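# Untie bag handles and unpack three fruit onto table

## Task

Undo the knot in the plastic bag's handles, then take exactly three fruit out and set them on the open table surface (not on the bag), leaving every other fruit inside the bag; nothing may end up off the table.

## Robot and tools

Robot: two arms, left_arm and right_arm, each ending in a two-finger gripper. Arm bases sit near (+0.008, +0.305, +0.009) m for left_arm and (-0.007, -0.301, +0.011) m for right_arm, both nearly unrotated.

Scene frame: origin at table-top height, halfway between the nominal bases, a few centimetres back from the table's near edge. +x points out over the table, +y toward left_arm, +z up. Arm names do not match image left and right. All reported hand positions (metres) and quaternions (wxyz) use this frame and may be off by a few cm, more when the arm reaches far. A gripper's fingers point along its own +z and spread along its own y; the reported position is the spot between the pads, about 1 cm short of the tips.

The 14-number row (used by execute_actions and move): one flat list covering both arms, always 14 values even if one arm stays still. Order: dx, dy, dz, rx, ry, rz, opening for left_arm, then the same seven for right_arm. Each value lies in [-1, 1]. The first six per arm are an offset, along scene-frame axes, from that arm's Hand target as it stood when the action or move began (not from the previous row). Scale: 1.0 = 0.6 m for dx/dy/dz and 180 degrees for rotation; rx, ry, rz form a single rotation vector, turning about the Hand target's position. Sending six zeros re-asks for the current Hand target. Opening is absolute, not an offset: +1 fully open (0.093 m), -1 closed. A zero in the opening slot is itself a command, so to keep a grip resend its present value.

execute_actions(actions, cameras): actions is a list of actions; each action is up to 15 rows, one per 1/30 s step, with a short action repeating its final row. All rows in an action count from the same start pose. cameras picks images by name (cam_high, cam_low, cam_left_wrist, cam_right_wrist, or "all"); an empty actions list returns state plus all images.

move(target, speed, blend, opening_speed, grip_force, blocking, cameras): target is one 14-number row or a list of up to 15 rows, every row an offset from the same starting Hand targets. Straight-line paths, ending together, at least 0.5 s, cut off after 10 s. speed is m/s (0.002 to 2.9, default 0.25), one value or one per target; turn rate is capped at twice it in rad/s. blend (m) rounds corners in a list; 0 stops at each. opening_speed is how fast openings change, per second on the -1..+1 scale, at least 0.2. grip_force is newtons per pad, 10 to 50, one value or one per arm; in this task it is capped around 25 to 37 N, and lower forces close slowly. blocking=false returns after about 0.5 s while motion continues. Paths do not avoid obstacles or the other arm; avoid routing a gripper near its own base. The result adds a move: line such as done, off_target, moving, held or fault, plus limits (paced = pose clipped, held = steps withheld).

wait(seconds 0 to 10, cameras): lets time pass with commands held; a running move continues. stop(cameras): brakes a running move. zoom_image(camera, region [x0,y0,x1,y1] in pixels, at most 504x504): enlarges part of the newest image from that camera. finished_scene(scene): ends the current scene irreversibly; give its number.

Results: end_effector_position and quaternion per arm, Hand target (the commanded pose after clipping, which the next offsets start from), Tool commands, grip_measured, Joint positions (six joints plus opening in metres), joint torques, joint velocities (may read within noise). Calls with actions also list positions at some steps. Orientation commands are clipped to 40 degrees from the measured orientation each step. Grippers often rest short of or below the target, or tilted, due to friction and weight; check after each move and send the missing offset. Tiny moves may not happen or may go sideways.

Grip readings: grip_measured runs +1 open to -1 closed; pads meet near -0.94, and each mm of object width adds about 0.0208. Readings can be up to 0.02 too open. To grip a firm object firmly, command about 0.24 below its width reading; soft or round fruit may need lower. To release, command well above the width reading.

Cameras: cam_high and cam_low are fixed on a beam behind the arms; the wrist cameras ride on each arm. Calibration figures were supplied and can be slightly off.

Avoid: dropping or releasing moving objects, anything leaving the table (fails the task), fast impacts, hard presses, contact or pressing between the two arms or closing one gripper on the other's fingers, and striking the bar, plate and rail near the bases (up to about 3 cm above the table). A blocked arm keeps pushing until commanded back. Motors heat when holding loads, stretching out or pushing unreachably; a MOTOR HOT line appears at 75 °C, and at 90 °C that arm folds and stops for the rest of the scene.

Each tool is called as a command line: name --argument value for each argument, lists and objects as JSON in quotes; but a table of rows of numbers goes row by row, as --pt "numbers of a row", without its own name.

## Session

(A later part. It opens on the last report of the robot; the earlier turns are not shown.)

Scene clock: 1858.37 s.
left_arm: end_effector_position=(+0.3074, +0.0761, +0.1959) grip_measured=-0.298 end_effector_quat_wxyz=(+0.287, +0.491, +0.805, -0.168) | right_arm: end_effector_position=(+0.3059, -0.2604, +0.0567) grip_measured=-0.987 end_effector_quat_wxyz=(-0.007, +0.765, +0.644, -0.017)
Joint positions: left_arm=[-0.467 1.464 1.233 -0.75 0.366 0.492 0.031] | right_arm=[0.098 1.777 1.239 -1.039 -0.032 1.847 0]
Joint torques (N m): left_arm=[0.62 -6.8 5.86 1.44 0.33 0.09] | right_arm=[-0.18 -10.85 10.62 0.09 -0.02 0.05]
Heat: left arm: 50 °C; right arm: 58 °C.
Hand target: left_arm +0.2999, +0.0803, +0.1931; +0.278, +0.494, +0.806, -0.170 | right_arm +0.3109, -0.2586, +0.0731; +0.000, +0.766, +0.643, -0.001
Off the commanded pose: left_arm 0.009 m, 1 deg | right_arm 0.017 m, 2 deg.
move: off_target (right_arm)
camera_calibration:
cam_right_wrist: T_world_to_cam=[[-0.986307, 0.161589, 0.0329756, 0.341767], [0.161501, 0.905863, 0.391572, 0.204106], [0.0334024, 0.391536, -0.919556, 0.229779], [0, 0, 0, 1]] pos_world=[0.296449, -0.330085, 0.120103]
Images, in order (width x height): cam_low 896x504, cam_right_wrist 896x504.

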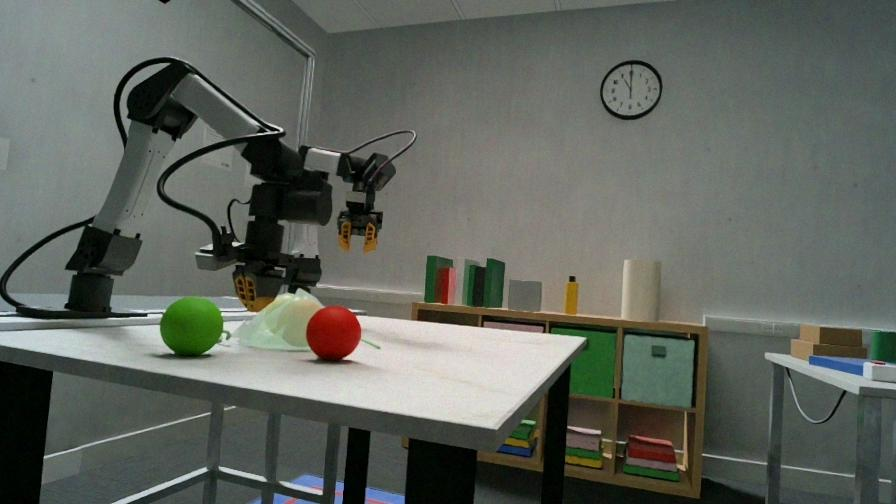

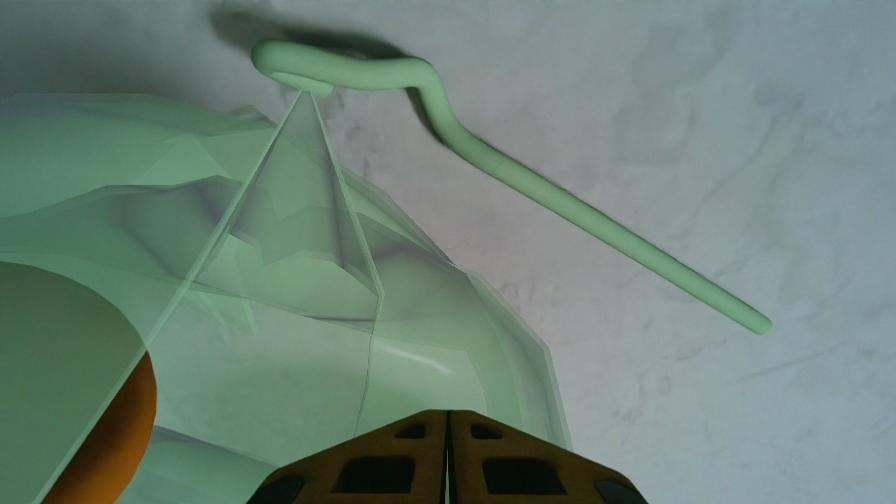

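move --pt "0 0 0 0 0 0 -0.3 0 0.0 0.11 0 0 0 -1" --pt "0 0 0 0 0 0 -0.3 0.105 0.086 0.1 0 0 0.45 -1" --speed '[0.1,0.2]' --cameras '["cam_right_wrist","cam_high"]'

zoom_image --camera "cam_high" --region '[330, 150, 470, 260]'

Scene clock: 2064.17 s.
left_arm: end_effector_position=(+0.3074, +0.0761, +0.1959) grip_measured=-0.298 end_effector_quat_wxyz=(+0.287, +0.491, +0.805, -0.168) | right_arm: end_effector_position=(+0.3724, -0.2088, +0.1314) grip_measured=-0.987 end_effector_quat_wxyz=(+0.005, +0.170, +0.985, +0.000)
Joint positions: left_arm=[-0.467 1.464 1.233 -0.75 0.366 0.492 0.031] | right_arm=[0.205 1.974 1.812 -1.365 -0.033 0.556 0]
Joint torques (N m): left_arm=[0.59 -6.79 5.93 1.45 0.32 0.07] | right_arm=[-0.01 -8.46 11.54 0.32 0.01 -0.06]
Heat: left arm: 48 °C; right arm: 60 °C.
Hand target: left_arm +0.2999, +0.0803, +0.1931; +0.278, +0.494, +0.806, -0.170 | right_arm +0.3739, -0.2070, +0.1331; +0.000, +0.165, +0.986, -0.001
Off the commanded pose: left_arm 0.009 m, 1 deg | right_arm 0.003 m, 1 deg.
move: done
camera_calibration:
cam_right_wrist: T_world_to_cam=[[-0.32696, -0.945036, -0.00178403, -0.0755148], [-0.867136, 0.299257, 0.398145, 0.372858], [-0.375728, 0.131725, -0.917321, 0.373907], [0, 0, 0, 1]] pos_world=[0.439116, -0.232197, 0.194406]
Images, in order (width x height): cam_high 896x504, cam_right_wrist 896x504.

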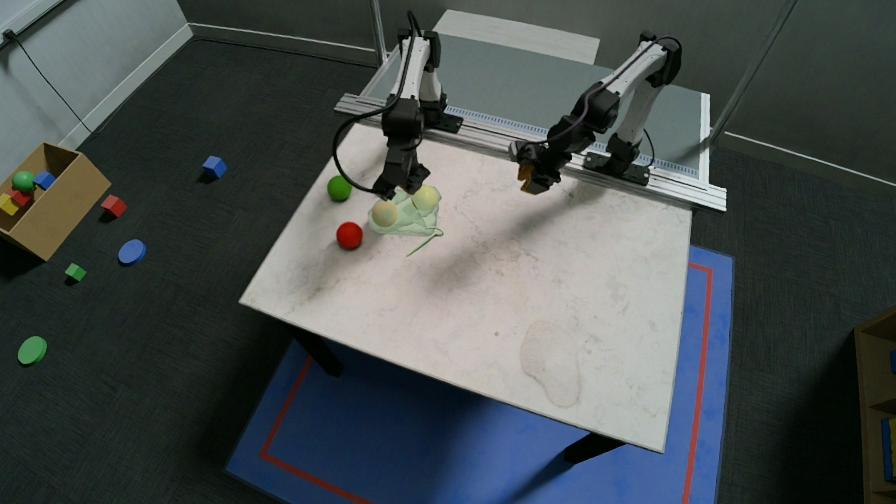

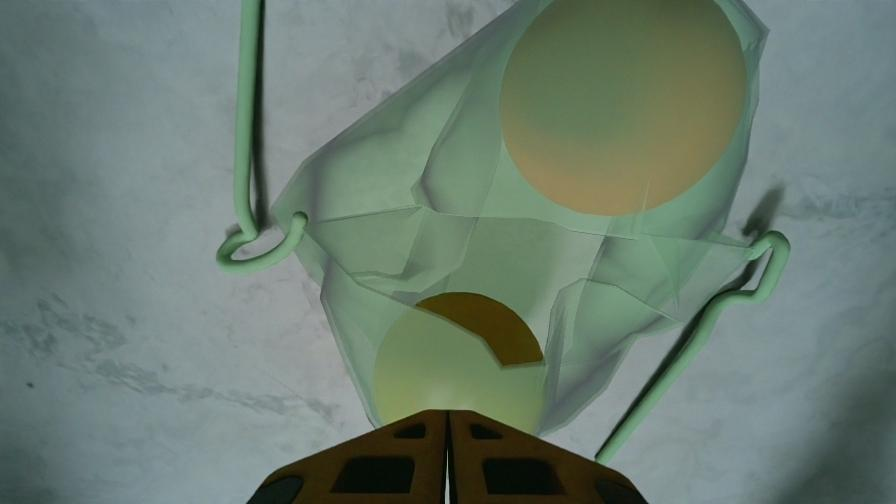

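Scaled by 3.600 from the camera's 896x504 image, which has a finer 1280x720 frame.

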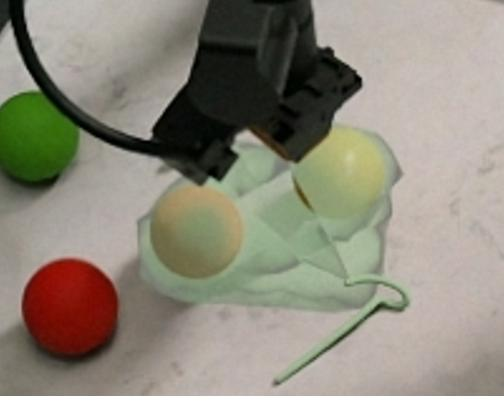

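move --pt "0 0 0 0 0 0 -0.3 0 0 -0.19 0 0 0 -1" --speed '[0.08]' --cameras '["cam_right_wrist"]'

Scene clock: 2087.00 s.
left_arm: end_effector_position=(+0.3074, +0.0761, +0.1959) grip_measured=-0.298 end_effector_quat_wxyz=(+0.287, +0.491, +0.805, -0.168) | right_arm: end_effector_position=(+0.3768, -0.2076, +0.0279) grip_measured=-0.987 end_effector_quat_wxyz=(+0.008, +0.165, +0.986, +0.001)
Joint positions: left_arm=[-0.467 1.464 1.233 -0.75 0.366 0.492 0.031] | right_arm=[0.215 2.046 1.503 -0.977 -0.033 0.555 0]
Joint torques (N m): left_arm=[0.55 -6.79 5.86 1.45 0.33 0.08] | right_arm=[0.06 -9.09 6.64 0.75 0.01 0.02]
Heat: left arm: 48 °C; right arm: 61 °C.
Hand target: left_arm +0.2999, +0.0803, +0.1931; +0.278, +0.494, +0.806, -0.170 | right_arm +0.3739, -0.2070, +0.0192; +0.000, +0.165, +0.986, +0.000
Off the commanded pose: left_arm 0.009 m, 1 deg | right_arm 0.009 m, 1 deg.
move: done
camera_calibration:
cam_right_wrist: T_world_to_cam=[[-0.316322, -0.948638, -0.00511533, -0.0777549], [-0.872614, 0.288848, 0.393842, 0.417537], [-0.372136, 0.129045, -0.919164, 0.278558], [0, 0, 0, 1]] pos_world=[0.443414, -0.230312, 0.0911992]
Images, in order (width x height): cam_right_wrist 896x504.

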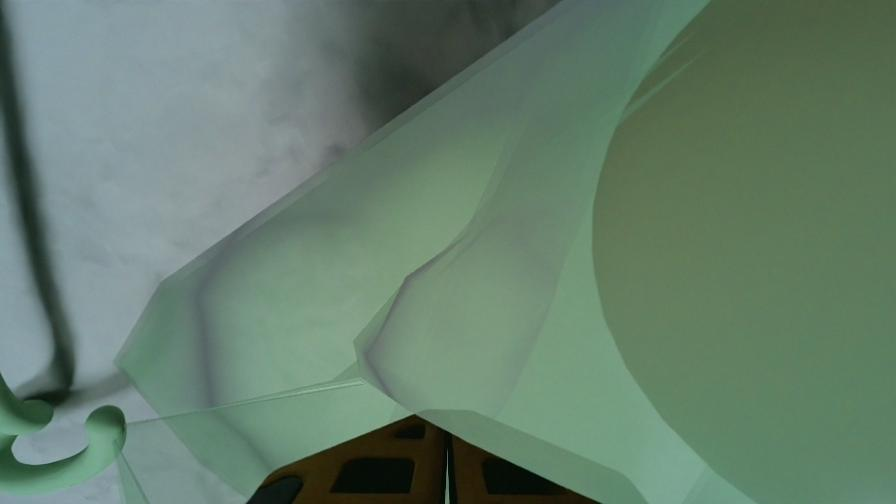

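move --pt "0 0 0 0 0 0 -0.3 -0.0098 0.0667 0 0 0 0 -1" --pt "0 0 0 0 0 0 -0.3 -0.0448 0.1017 0 0 0 0 -1" --pt "0 0 0 0 0 0 -0.3 -0.0932 0.115 0.005 0 0 0 -1" --speed '[0.05]' --blend '[0.02,0.02,0]' --cameras '["cam_right_wrist","cam_high"]'

zoom_image --camera "cam_high" --region '[330, 150, 470, 260]'

speed must be one number or one for each of the 3 targets, got a list of 1; nothing of the call was run

This scene's latest camera images include none from cam_high. They are from: cam_right_wrist. cam_high's image comes with the result of a call that names it in "cameras".

move --pt "0 0 0 0 0 0 -0.3 -0.0098 0.0667 0 0 0 0 -1" --pt "0 0 0 0 0 0 -0.3 -0.0448 0.1017 0 0 0 0 -1" --pt "0 0 0 0 0 0 -0.3 -0.0932 0.115 0.005 0 0 0 -1" --speed 0.05 --blend '[0.02,0.02,0]' --cameras '["cam_right_wrist","cam_high"]'

zoom_image --camera "cam_high" --region '[330, 150, 470, 260]'

Scene clock: 2114.33 s.
left_arm: end_effector_position=(+0.3074, +0.0761, +0.1959) grip_measured=-0.298 end_effector_quat_wxyz=(+0.287, +0.491, +0.805, -0.168) | right_arm: end_effector_position=(+0.3205, -0.1374, +0.0162) grip_measured=-0.987 end_effector_quat_wxyz=(-0.008, +0.163, +0.987, -0.003)
Joint positions: left_arm=[-0.467 1.464 1.233 -0.75 0.366 0.492 0.031] | right_arm=[0.44 1.979 1.361 -0.928 -0.032 0.776 0]
Joint torques (N m): left_arm=[0.65 -6.74 5.86 1.45 0.33 0.07] | right_arm=[0.1 -12.7 5.63 0.61 0.11 0.06]
Heat: left arm: 48 °C; right arm: 57 °C.
Hand target: left_arm +0.2999, +0.0803, +0.1931; +0.278, +0.494, +0.806, -0.170 | right_arm +0.3180, -0.1380, +0.0222; +0.000, +0.165, +0.986, -0.001
Off the commanded pose: left_arm 0.009 m, 1 deg | right_arm 0.007 m, 1 deg.
move: done; blend cut to 0.0148 m at target 1, 0.0148 m at target 2
camera_calibration:
cam_right_wrist: T_world_to_cam=[[-0.31257, -0.94986, 0.00808713, -0.0305564], [-0.860236, 0.286668, 0.421682, 0.348076], [-0.402857, 0.124848, -0.906708, 0.246799], [0, 0, 0, 1]] pos_world=[0.389301, -0.159619, 0.0772445]
Images, in order (width x height): cam_high 896x504, cam_right_wrist 896x504.

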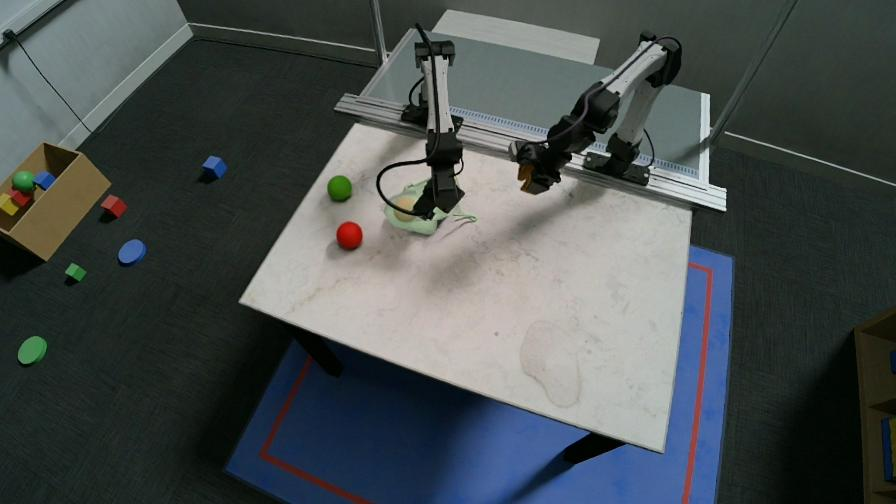

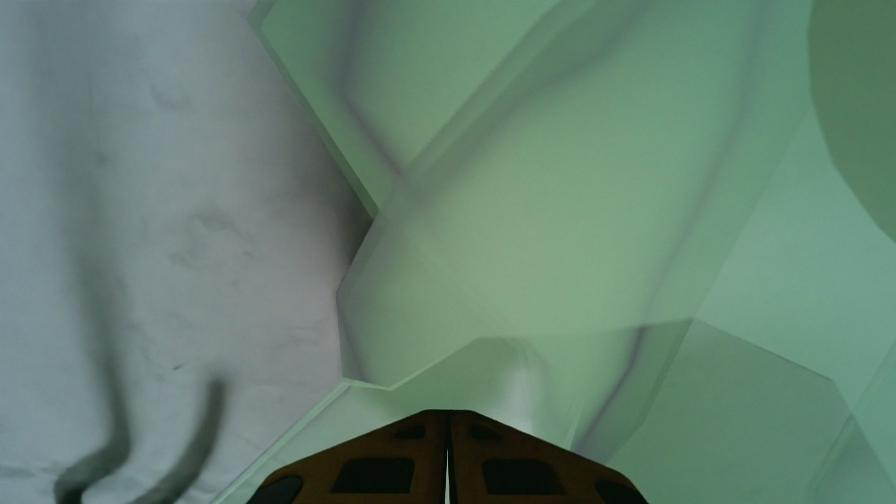

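Scaled by 3.600 from the camera's 896x504 image, which has a finer 1280x720 frame.

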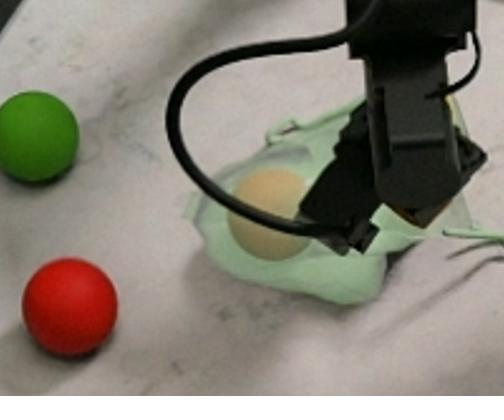

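move --pt "0 0 0 0 0 0 -0.3 0 0 0.23 0 0 0 -1" --pt "0 0 0 0 0 0 -0.3 -0.02 -0.12 0.27 0 0 0 -1" --speed 0.12 --cameras '["cam_right_wrist","cam_high","cam_low"]'

zoom_image --camera "cam_high" --region '[330, 150, 500, 260]'

Scene clock: 2124.33 s.
left_arm: end_effector_position=(+0.3074, +0.0761, +0.1959) grip_measured=-0.298 end_effector_quat_wxyz=(+0.287, +0.491, +0.805, -0.168) | right_arm: end_effector_position=(+0.3160, -0.2056, +0.1775) grip_measured=-0.987 end_effector_quat_wxyz=(+0.003, +0.166, +0.986, +0.000)
Joint positions: left_arm=[-0.467 1.464 1.233 -0.75 0.366 0.492 0.031] | right_arm=[0.245 1.772 1.726 -1.484 -0.033 0.587 0]
Joint torques (N m): left_arm=[0.62 -6.79 5.91 1.44 0.33 0.08] | right_arm=[-0.61 -11.14 6.48 0.28 0.02 -0.06]
Heat: left arm: 48 °C; right arm: 57 °C.
Hand target: left_arm +0.2999, +0.0803, +0.1931; +0.278, +0.494, +0.806, -0.170 | right_arm +0.3060, -0.2100, +0.1841; +0.000, +0.165, +0.986, -0.001
Off the commanded pose: left_arm 0.009 m, 1 deg | right_arm 0.013 m, 0 deg.
move: off_target (right_arm)
camera_calibration:
cam_right_wrist: T_world_to_cam=[[-0.318428, -0.947947, -0.000942858, -0.094237], [-0.867947, 0.291155, 0.402364, 0.302583], [-0.381146, 0.128942, -0.915479, 0.395367], [0, 0, 0, 1]] pos_world=[0.383311, -0.22841, 0.240113]
Images, in order (width x height): cam_high 896x504, cam_low 896x504, cam_right_wrist 896x504.

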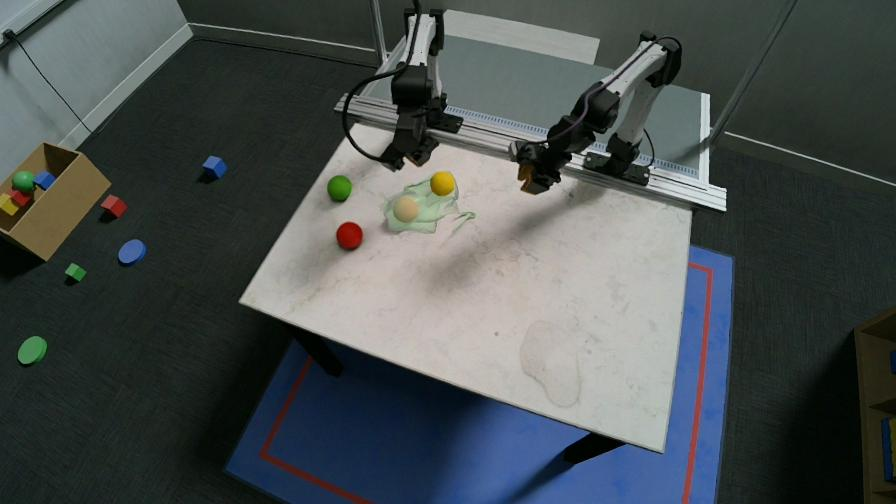

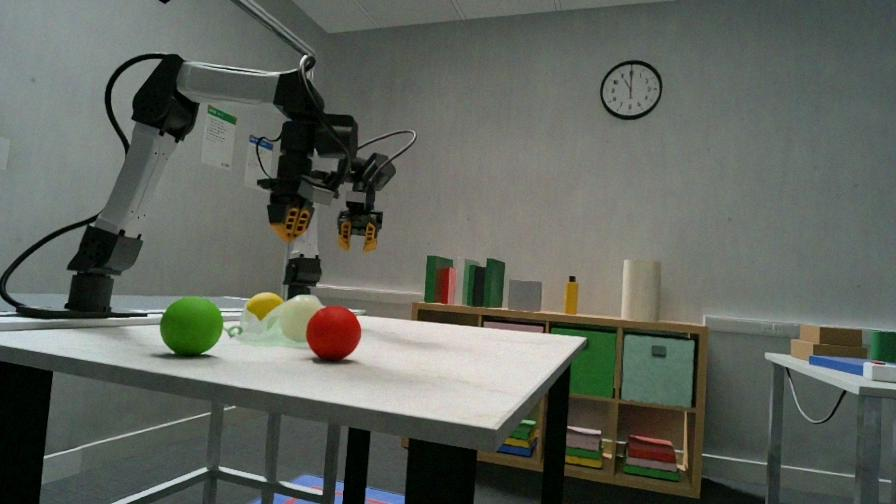

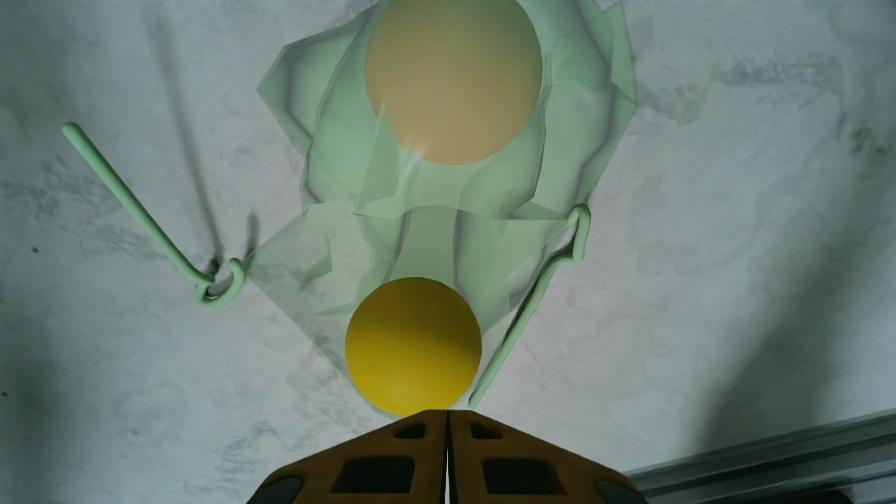

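Scaled by 2.965 from the camera's 896x504 image, which has a finer 1280x720 frame.

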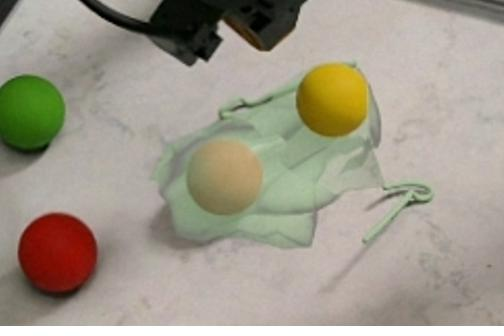

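move --pt "0 0 0 0 0 0 -0.3 -0.135 0.0633 -0.07 -0.0016 -0.0845 0.1933 0.85" --speed 0.15 --cameras '["cam_right_wrist"]'

Scene clock: 2151.67 s.
left_arm: end_effector_position=(+0.3074, +0.0761, +0.1959) grip_measured=-0.298 end_effector_quat_wxyz=(+0.287, +0.491, +0.805, -0.168) | right_arm: end_effector_position=(+0.2258, -0.1704, +0.1408) grip_measured=+0.849 end_effector_quat_wxyz=(+0.118, -0.132, +0.984, +0.022)
Joint positions: left_arm=[-0.467 1.464 1.233 -0.75 0.366 0.492 0.031] | right_arm=[0.506 1.271 1.065 -1.085 0.023 0.248 0.086]
Joint torques (N m): left_arm=[0.62 -6.79 5.87 1.46 0.33 0.07] | right_arm=[0.13 -6.2 7.2 1.3 0.22 -0.08]
Heat: left arm: 48 °C; right arm: 56 °C.
Hand target: left_arm +0.2999, +0.0803, +0.1931; +0.278, +0.494, +0.806, -0.170 | right_arm +0.2251, -0.1720, +0.1421; +0.130, -0.138, +0.982, +0.019
Off the commanded pose: left_arm 0.009 m, 1 deg | right_arm 0.002 m, 2 deg.
move: done
camera_calibration:
cam_right_wrist: T_world_to_cam=[[0.274235, -0.961617, -0.00937921, -0.224638], [-0.94568, -0.271436, 0.178917, 0.181918], [-0.174595, -0.0401956, -0.983819, 0.257009], [0, 0, 0, 1]] pos_world=[0.278512, -0.156306, 0.218195]
Images, in order (width x height): cam_right_wrist 896x504.

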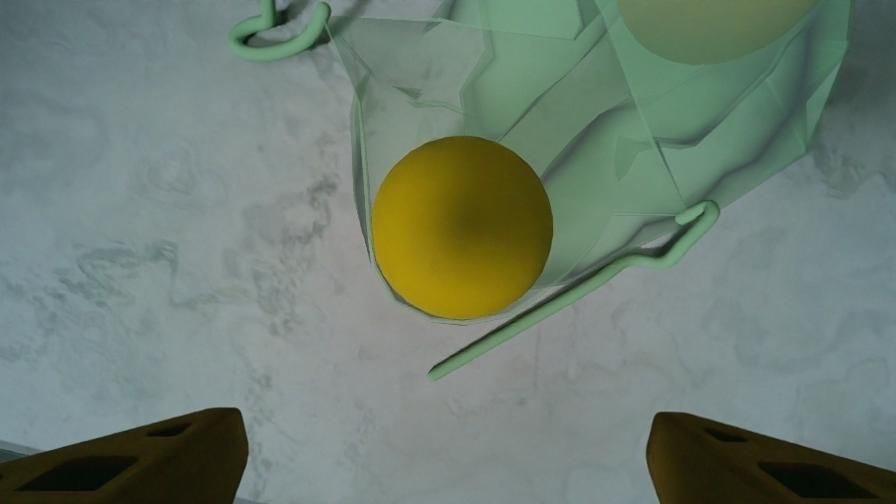

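move --pt "0 0 0 0 0 0 -0.3 0.031 0.0 -0.106 0 0 0 0.85" --speed 0.1 --cameras '["cam_right_wrist","cam_low"]'

zoom_image --camera "cam_low" --region '[150, 220, 390, 380]'

Scene clock: 2178.30 s.
left_arm: end_effector_position=(+0.3074, +0.0761, +0.1959) grip_measured=-0.298 end_effector_quat_wxyz=(+0.287, +0.491, +0.805, -0.168) | right_arm: end_effector_position=(+0.2436, -0.1682, +0.0842) grip_measured=+0.849 end_effector_quat_wxyz=(+0.133, -0.138, +0.981, +0.024)
Joint positions: left_arm=[-0.467 1.464 1.233 -0.75 0.366 0.492 0.031] | right_arm=[0.486 1.341 0.883 -0.803 0.023 0.215 0.086]
Joint torques (N m): left_arm=[0.53 -6.71 5.9 1.45 0.33 0.07] | right_arm=[-0.87 -3.85 7.3 1.38 0.1 -0.12]
Heat: left arm: 48 °C; right arm: 56 °C.
Hand target: left_arm +0.2999, +0.0803, +0.1931; +0.278, +0.494, +0.806, -0.170 | right_arm +0.2437, -0.1719, +0.0786; +0.130, -0.138, +0.982, +0.019
Off the commanded pose: left_arm 0.009 m, 1 deg | right_arm 0.007 m, 1 deg.
move: done
camera_calibration:
cam_right_wrist: T_world_to_cam=[[0.286283, -0.958118, -0.0072629, -0.230376], [-0.947188, -0.284144, 0.14865, 0.210225], [-0.144487, -0.0356765, -0.988863, 0.198389], [0, 0, 0, 1]] pos_world=[0.29374, -0.153916, 0.163257]
Images, in order (width x height): cam_low 896x504, cam_right_wrist 896x504.

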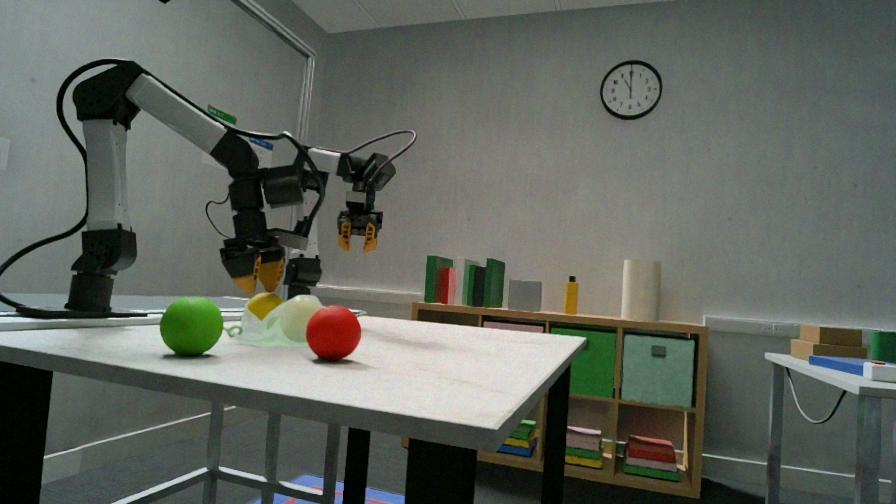

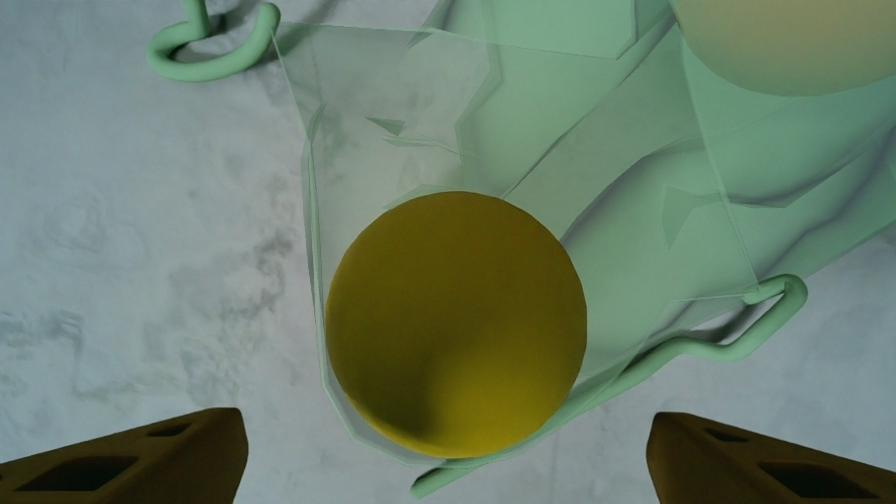

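Scaled by 2.100 from the camera's 896x504 image, which has a finer 1280x720 frame.

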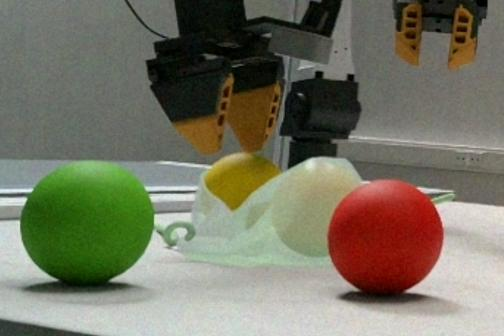

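move --pt "0 0 0 0 0 0 -0.3 0.0185 -0.003 -0.066 0 0 0 0.8" --speed 0.05 --cameras '["cam_right_wrist"]'

Scene clock: 2205.43 s.
left_arm: end_effector_position=(+0.3074, +0.0761, +0.1959) grip_measured=-0.298 end_effector_quat_wxyz=(+0.287, +0.491, +0.805, -0.168) | right_arm: end_effector_position=(+0.2564, -0.1703, +0.0453) grip_measured=+0.801 end_effector_quat_wxyz=(+0.135, -0.138, +0.981, +0.021)
Joint positions: left_arm=[-0.467 1.464 1.233 -0.75 0.366 0.492 0.031] | right_arm=[0.463 1.438 0.8 -0.619 0.023 0.193 0.084]
Joint torques (N m): left_arm=[0.61 -6.82 5.94 1.44 0.32 0.08] | right_arm=[-0.8 -4.25 6.83 1.39 0.03 -0.08]
Heat: left arm: 47 °C; right arm: 57 °C.
Hand target: left_arm +0.2999, +0.0803, +0.1931; +0.278, +0.494, +0.806, -0.170 | right_arm +0.2547, -0.1737, +0.0390; +0.130, -0.138, +0.982, +0.019
Off the commanded pose: left_arm 0.009 m, 1 deg | right_arm 0.007 m, 1 deg.
move: done
camera_calibration:
cam_right_wrist: T_world_to_cam=[[0.284945, -0.958544, -0.000839686, -0.236392], [-0.948399, -0.282056, 0.144854, 0.228384], [-0.139086, -0.0404792, -0.989453, 0.159516], [0, 0, 0, 1]] pos_world=[0.306144, -0.155718, 0.124553]
Images, in order (width x height): cam_right_wrist 896x504.

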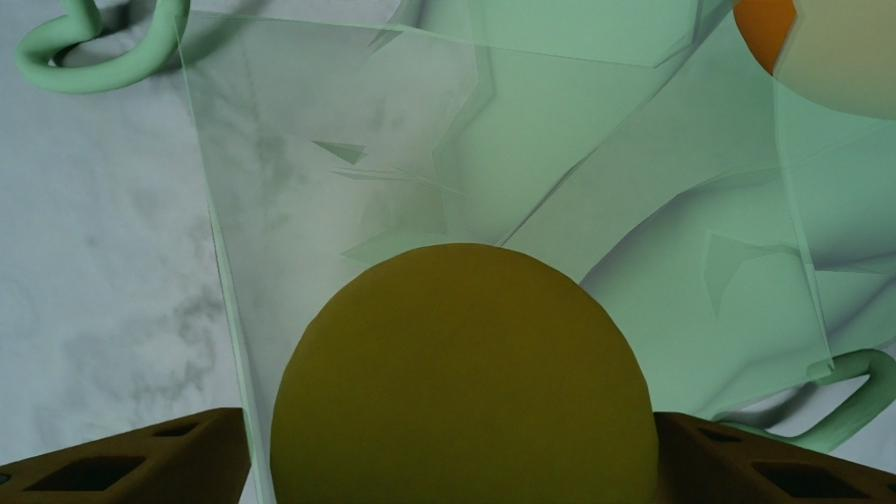

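move --pt "0 0 0 0 0 0 -0.3 0.002 -0.004 0 0 0 0 0.25" --pt "0 0 0 0 0 0 -0.3 0.0 -0.004 0.17 0 0 0 0.25" --speed 0.05 --grip_force '[50,18]' --cameras '["cam_right_wrist","cam_low","cam_high"]'

zoom_image --camera "cam_low" --region '[150, 220, 390, 380]'

zoom_image --camera "cam_high" --region '[330, 130, 500, 250]'

Scene clock: 2220.37 s.
left_arm: end_effector_position=(+0.3074, +0.0761, +0.1959) grip_measured=-0.298 end_effector_quat_wxyz=(+0.287, +0.491, +0.805, -0.168) | right_arm: end_effector_position=(+0.2515, -0.1769, +0.1248) grip_measured=+0.380 end_effector_quat_wxyz=(+0.113, -0.138, +0.984, +0.010)
Joint positions: left_arm=[-0.467 1.464 1.233 -0.75 0.366 0.492 0.031] | right_arm=[0.442 1.366 1.078 -1.018 0.023 0.172 0.063]
Joint torques (N m): left_arm=[0.57 -6.75 5.89 1.45 0.33 0.09] | right_arm=[-0.79 -7.34 12.15 0.9 -0.03 -0.06]
Heat: left arm: 47 °C; right arm: 57 °C.
Hand target: left_arm +0.2999, +0.0803, +0.1931; +0.278, +0.494, +0.806, -0.170 | right_arm +0.2547, -0.1761, +0.1410; +0.130, -0.138, +0.982, +0.019
Off the commanded pose: left_arm 0.009 m, 1 deg | right_arm 0.016 m, 2 deg.
grip_force (N): 50, 18
move: off_target (right_arm)
camera_calibration:
cam_right_wrist: T_world_to_cam=[[0.282897, -0.959056, 0.013436, -0.242623], [-0.942012, -0.275179, 0.192069, 0.204029], [-0.180508, -0.0669928, -0.981289, 0.241971], [0, 0, 0, 1]] pos_world=[0.304513, -0.160334, 0.201516]
Images, in order (width x height): cam_high 896x504, cam_low 896x504, cam_right_wrist 896x504.

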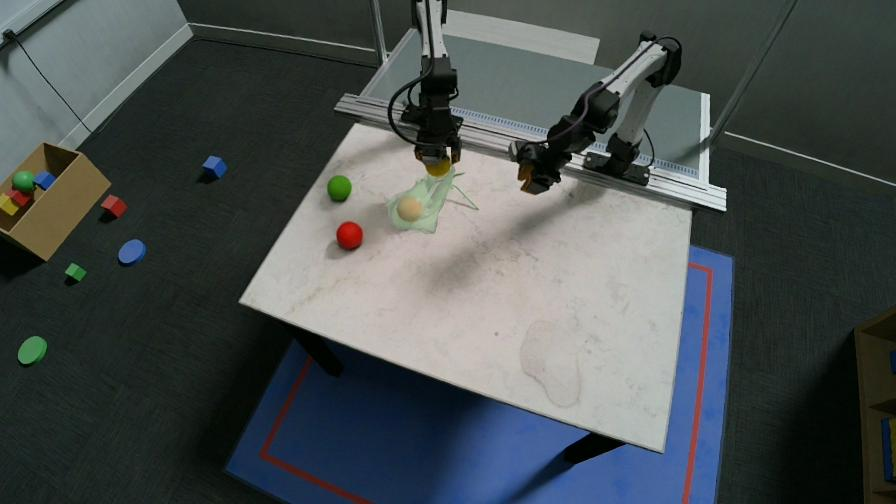

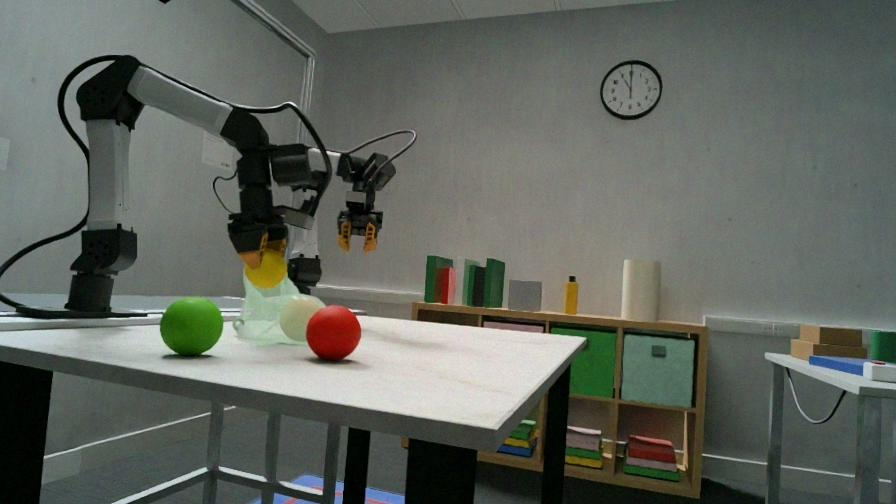

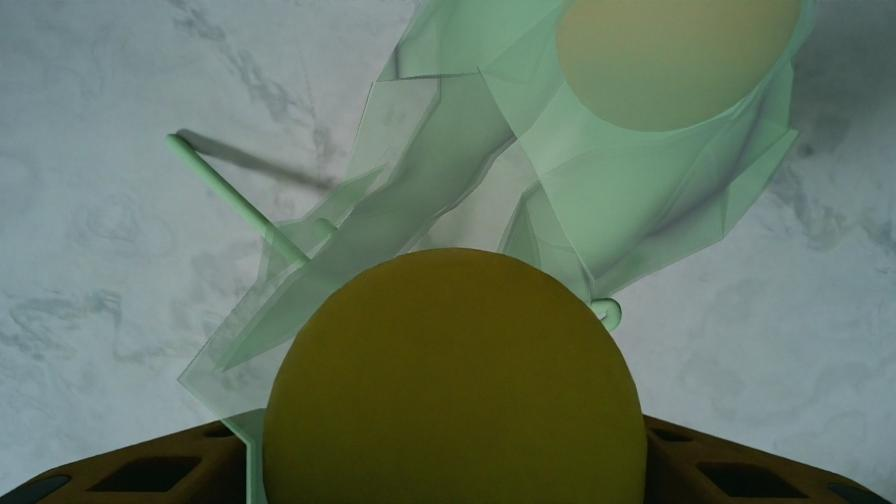

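Scaled by 2.100 from the camera's 896x504 image, which has a finer 1280x720 frame.

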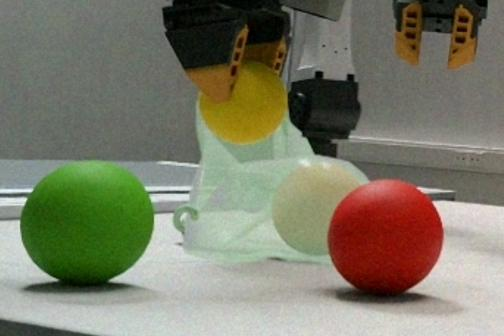

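Scaled by 2.965 from the camera's 896x504 image, which has a finer 1280x720 frame.

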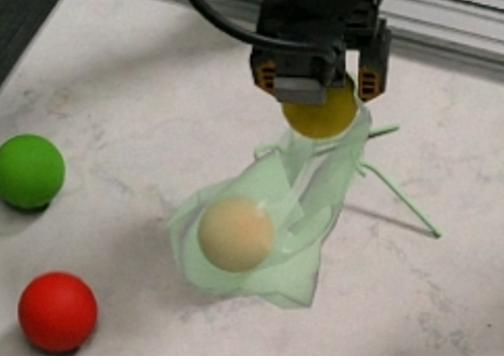

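move --pt "0 0 0 0 0 0 -0.3 -0.03 -0.15 0.02 0 0 0 0.25" --pt "0 0 0 0 0 0 -0.3 -0.055 -0.33 0.03 0 0 0 0.25" --speed 0.07 --blend '[0.03,0]' --cameras '["cam_right_wrist","cam_low","cam_high"]'

zoom_image --camera "cam_low" --region '[150, 220, 390, 380]'

zoom_image --camera "cam_high" --region '[330, 130, 500, 250]'

Scene clock: 2249.97 s.
left_arm: end_effector_position=(+0.3074, +0.0761, +0.1959) grip_measured=-0.298 end_effector_quat_wxyz=(+0.287, +0.491, +0.805, -0.168) | right_arm: end_effector_position=(+0.2165, -0.3712, +0.1491) grip_measured=+0.380 end_effector_quat_wxyz=(+0.120, -0.137, +0.983, +0.020)
Joint positions: left_arm=[-0.467 1.464 1.233 -0.75 0.366 0.492 0.031] | right_arm=[-0.503 1.246 1.051 -1.2 -0.224 -0.748 0.063]
Joint torques (N m): left_arm=[0.54 -6.82 5.86 1.47 0.34 0.07] | right_arm=[-0.85 -2.69 12.66 0.75 -0.3 -0.09]
Heat: left arm: 47 °C; right arm: 59 °C.
Hand target: left_arm +0.2999, +0.0803, +0.1931; +0.278, +0.494, +0.806, -0.170 | right_arm +0.2218, -0.3741, +0.1590; +0.130, -0.138, +0.982, +0.019
Off the commanded pose: left_arm 0.009 m, 1 deg | right_arm 0.012 m, 1 deg.
grip_force (N): 50, 18
move: off_target (right_arm)
camera_calibration:
cam_right_wrist: T_world_to_cam=[[0.282804, -0.959168, -0.00432855, -0.41688], [-0.944171, -0.279172, 0.174939, 0.114559], [-0.169004, -0.0453866, -0.98457, 0.252431], [0, 0, 0, 1]] pos_world=[0.268721, -0.356419, 0.226691]
Images, in order (width x height): cam_high 896x504, cam_low 896x504, cam_right_wrist 896x504.

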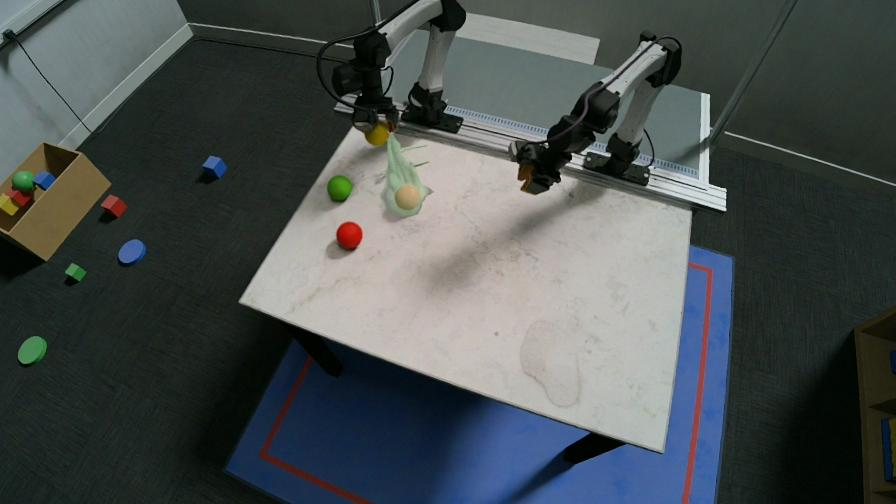

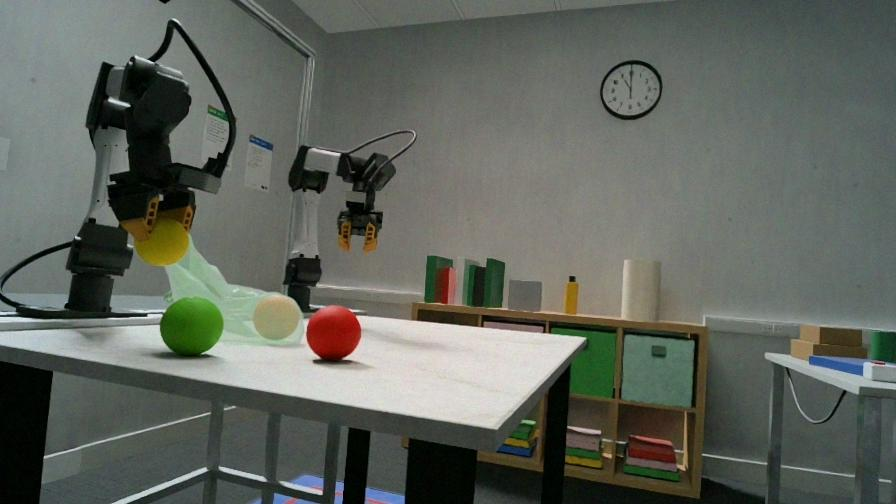

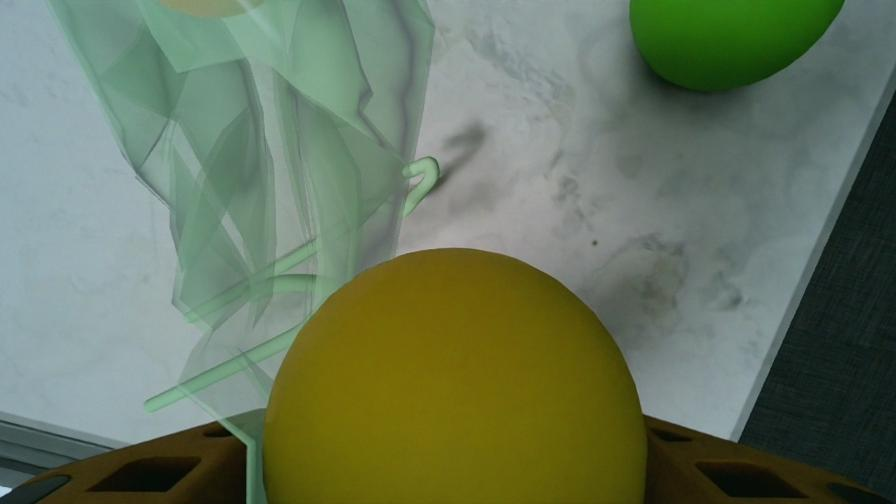

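Scaled by 2.100 from the camera's 896x504 image, which has a finer 1280x720 frame.

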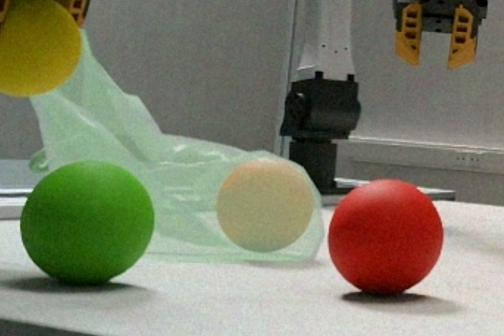

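Scaled by 2.965 from the camera's 896x504 image, which has a finer 1280x720 frame.

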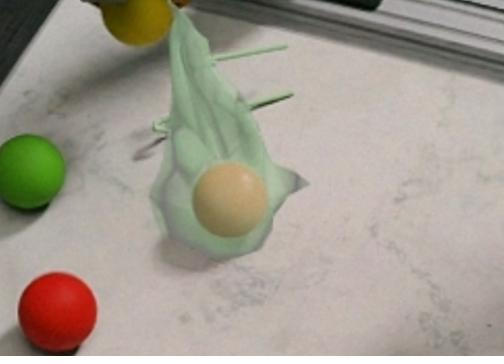

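move --pt "0 0 0 0 0 0 -0.3 0.0 -0.03 -0.175 0 0 0 0.25" --speed 0.07 --cameras '["cam_right_wrist","cam_low"]'

zoom_image --camera "cam_low" --region '[100, 220, 340, 380]'

Scene clock: 2261.63 s.
left_arm: end_effector_position=(+0.3074, +0.0761, +0.1959) grip_measured=-0.298 end_effector_quat_wxyz=(+0.287, +0.491, +0.805, -0.168) | right_arm: end_effector_position=(+0.2214, -0.3910, +0.0582) grip_measured=+0.380 end_effector_quat_wxyz=(+0.126, -0.138, +0.982, +0.015)
Joint positions: left_arm=[-0.467 1.464 1.233 -0.75 0.366 0.492 0.031] | right_arm=[-0.552 1.352 0.756 -0.794 -0.232 -0.798 0.063]
Joint torques (N m): left_arm=[0.62 -6.72 5.9 1.43 0.34 0.09] | right_arm=[-0.9 -3.43 6.98 1.14 -0.27 -0.1]
Heat: left arm: 47 °C; right arm: 62 °C.
Hand target: left_arm +0.2999, +0.0803, +0.1931; +0.278, +0.494, +0.806, -0.170 | right_arm +0.2216, -0.3921, +0.0539; +0.130, -0.138, +0.982, +0.019
Off the commanded pose: left_arm 0.009 m, 1 deg | right_arm 0.004 m, 1 deg.
grip_force (N): 50, 18
move: done
camera_calibration:
cam_right_wrist: T_world_to_cam=[[0.284517, -0.958647, 0.00679031, -0.438463], [-0.945894, -0.279565, 0.164705, 0.130339], [-0.155996, -0.0532843, -0.986319, 0.157018], [0, 0, 0, 1]] pos_world=[0.272531, -0.375527, 0.136379]
Images, in order (width x height): cam_low 896x504, cam_right_wrist 896x504.

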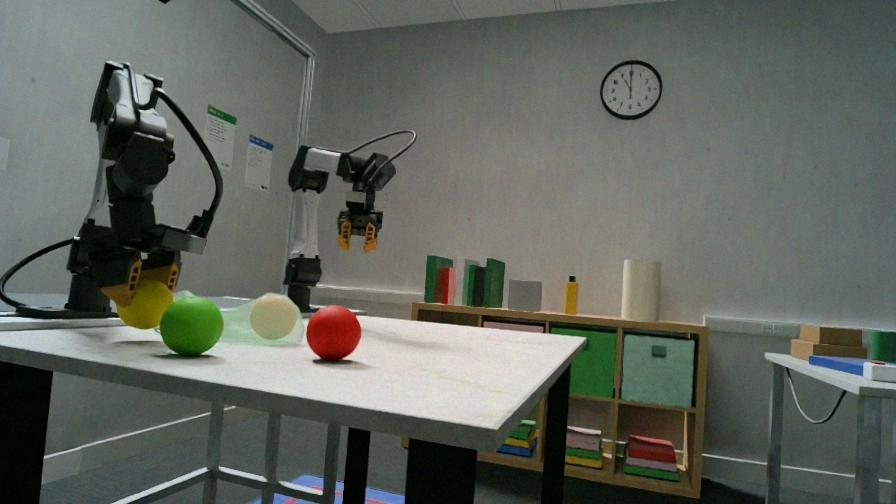

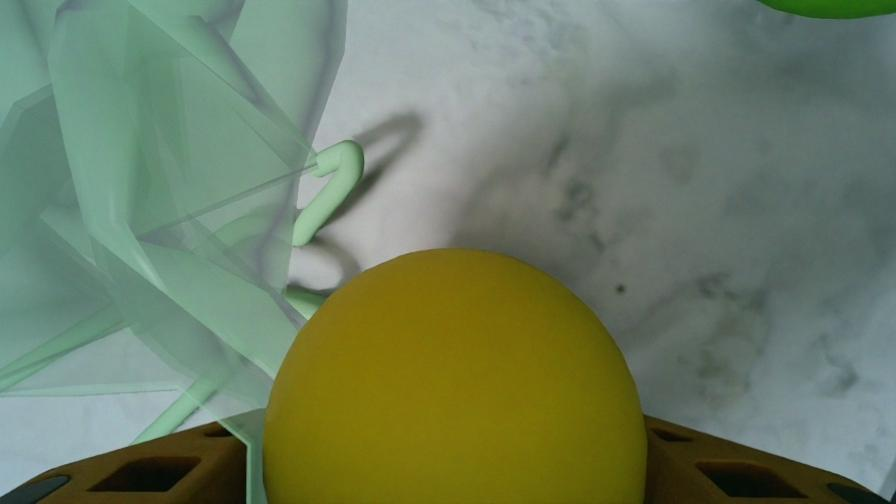

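Scaled by 2.100 from the camera's 896x504 image, which has a finer 1280x720 frame.

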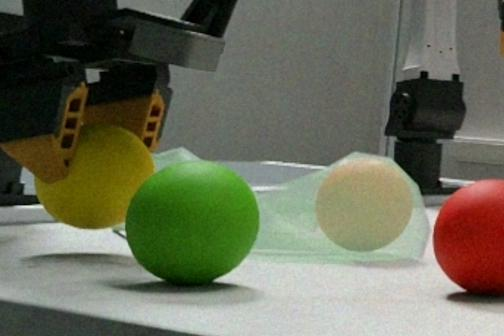

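move --pt "0 0 0 0 0 0 -0.3 0.0 -0.012 -0.014 0 0 0 0.25" --speed 0.03 --cameras '["cam_low"]'

zoom_image --camera "cam_low" --region '[90, 250, 230, 360]'

Scene clock: 2270.33 s.
left_arm: end_effector_position=(+0.3074, +0.0761, +0.1959) grip_measured=-0.298 end_effector_quat_wxyz=(+0.287, +0.491, +0.805, -0.168) | right_arm: end_effector_position=(+0.2218, -0.3982, +0.0500) grip_measured=+0.380 end_effector_quat_wxyz=(+0.126, -0.139, +0.982, +0.015)
Joint positions: left_arm=[-0.467 1.464 1.233 -0.75 0.366 0.492 0.031] | right_arm=[-0.578 1.385 0.745 -0.756 -0.237 -0.825 0.063]
Joint torques (N m): left_arm=[0.62 -6.79 5.87 1.43 0.33 0.07] | right_arm=[-1.05 -3.52 6.74 1.16 -0.28 -0.1]
Heat: left arm: 47 °C; right arm: 60 °C.
Hand target: left_arm +0.2999, +0.0803, +0.1931; +0.278, +0.494, +0.806, -0.170 | right_arm +0.2217, -0.3993, +0.0455; +0.130, -0.138, +0.982, +0.019
Off the commanded pose: left_arm 0.009 m, 1 deg | right_arm 0.005 m, 1 deg.
grip_force (N): 50, 18
move: done
Images, in order (width x height): cam_low 896x504.

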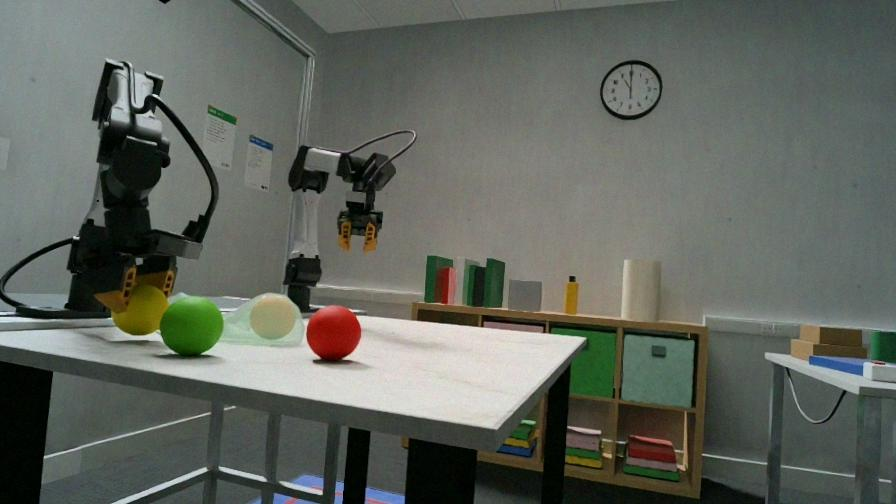

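Scaled by 3.600 from the camera's 896x504 image, which has a finer 1280x720 frame.

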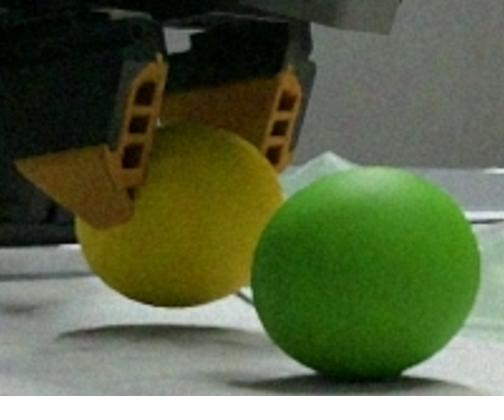

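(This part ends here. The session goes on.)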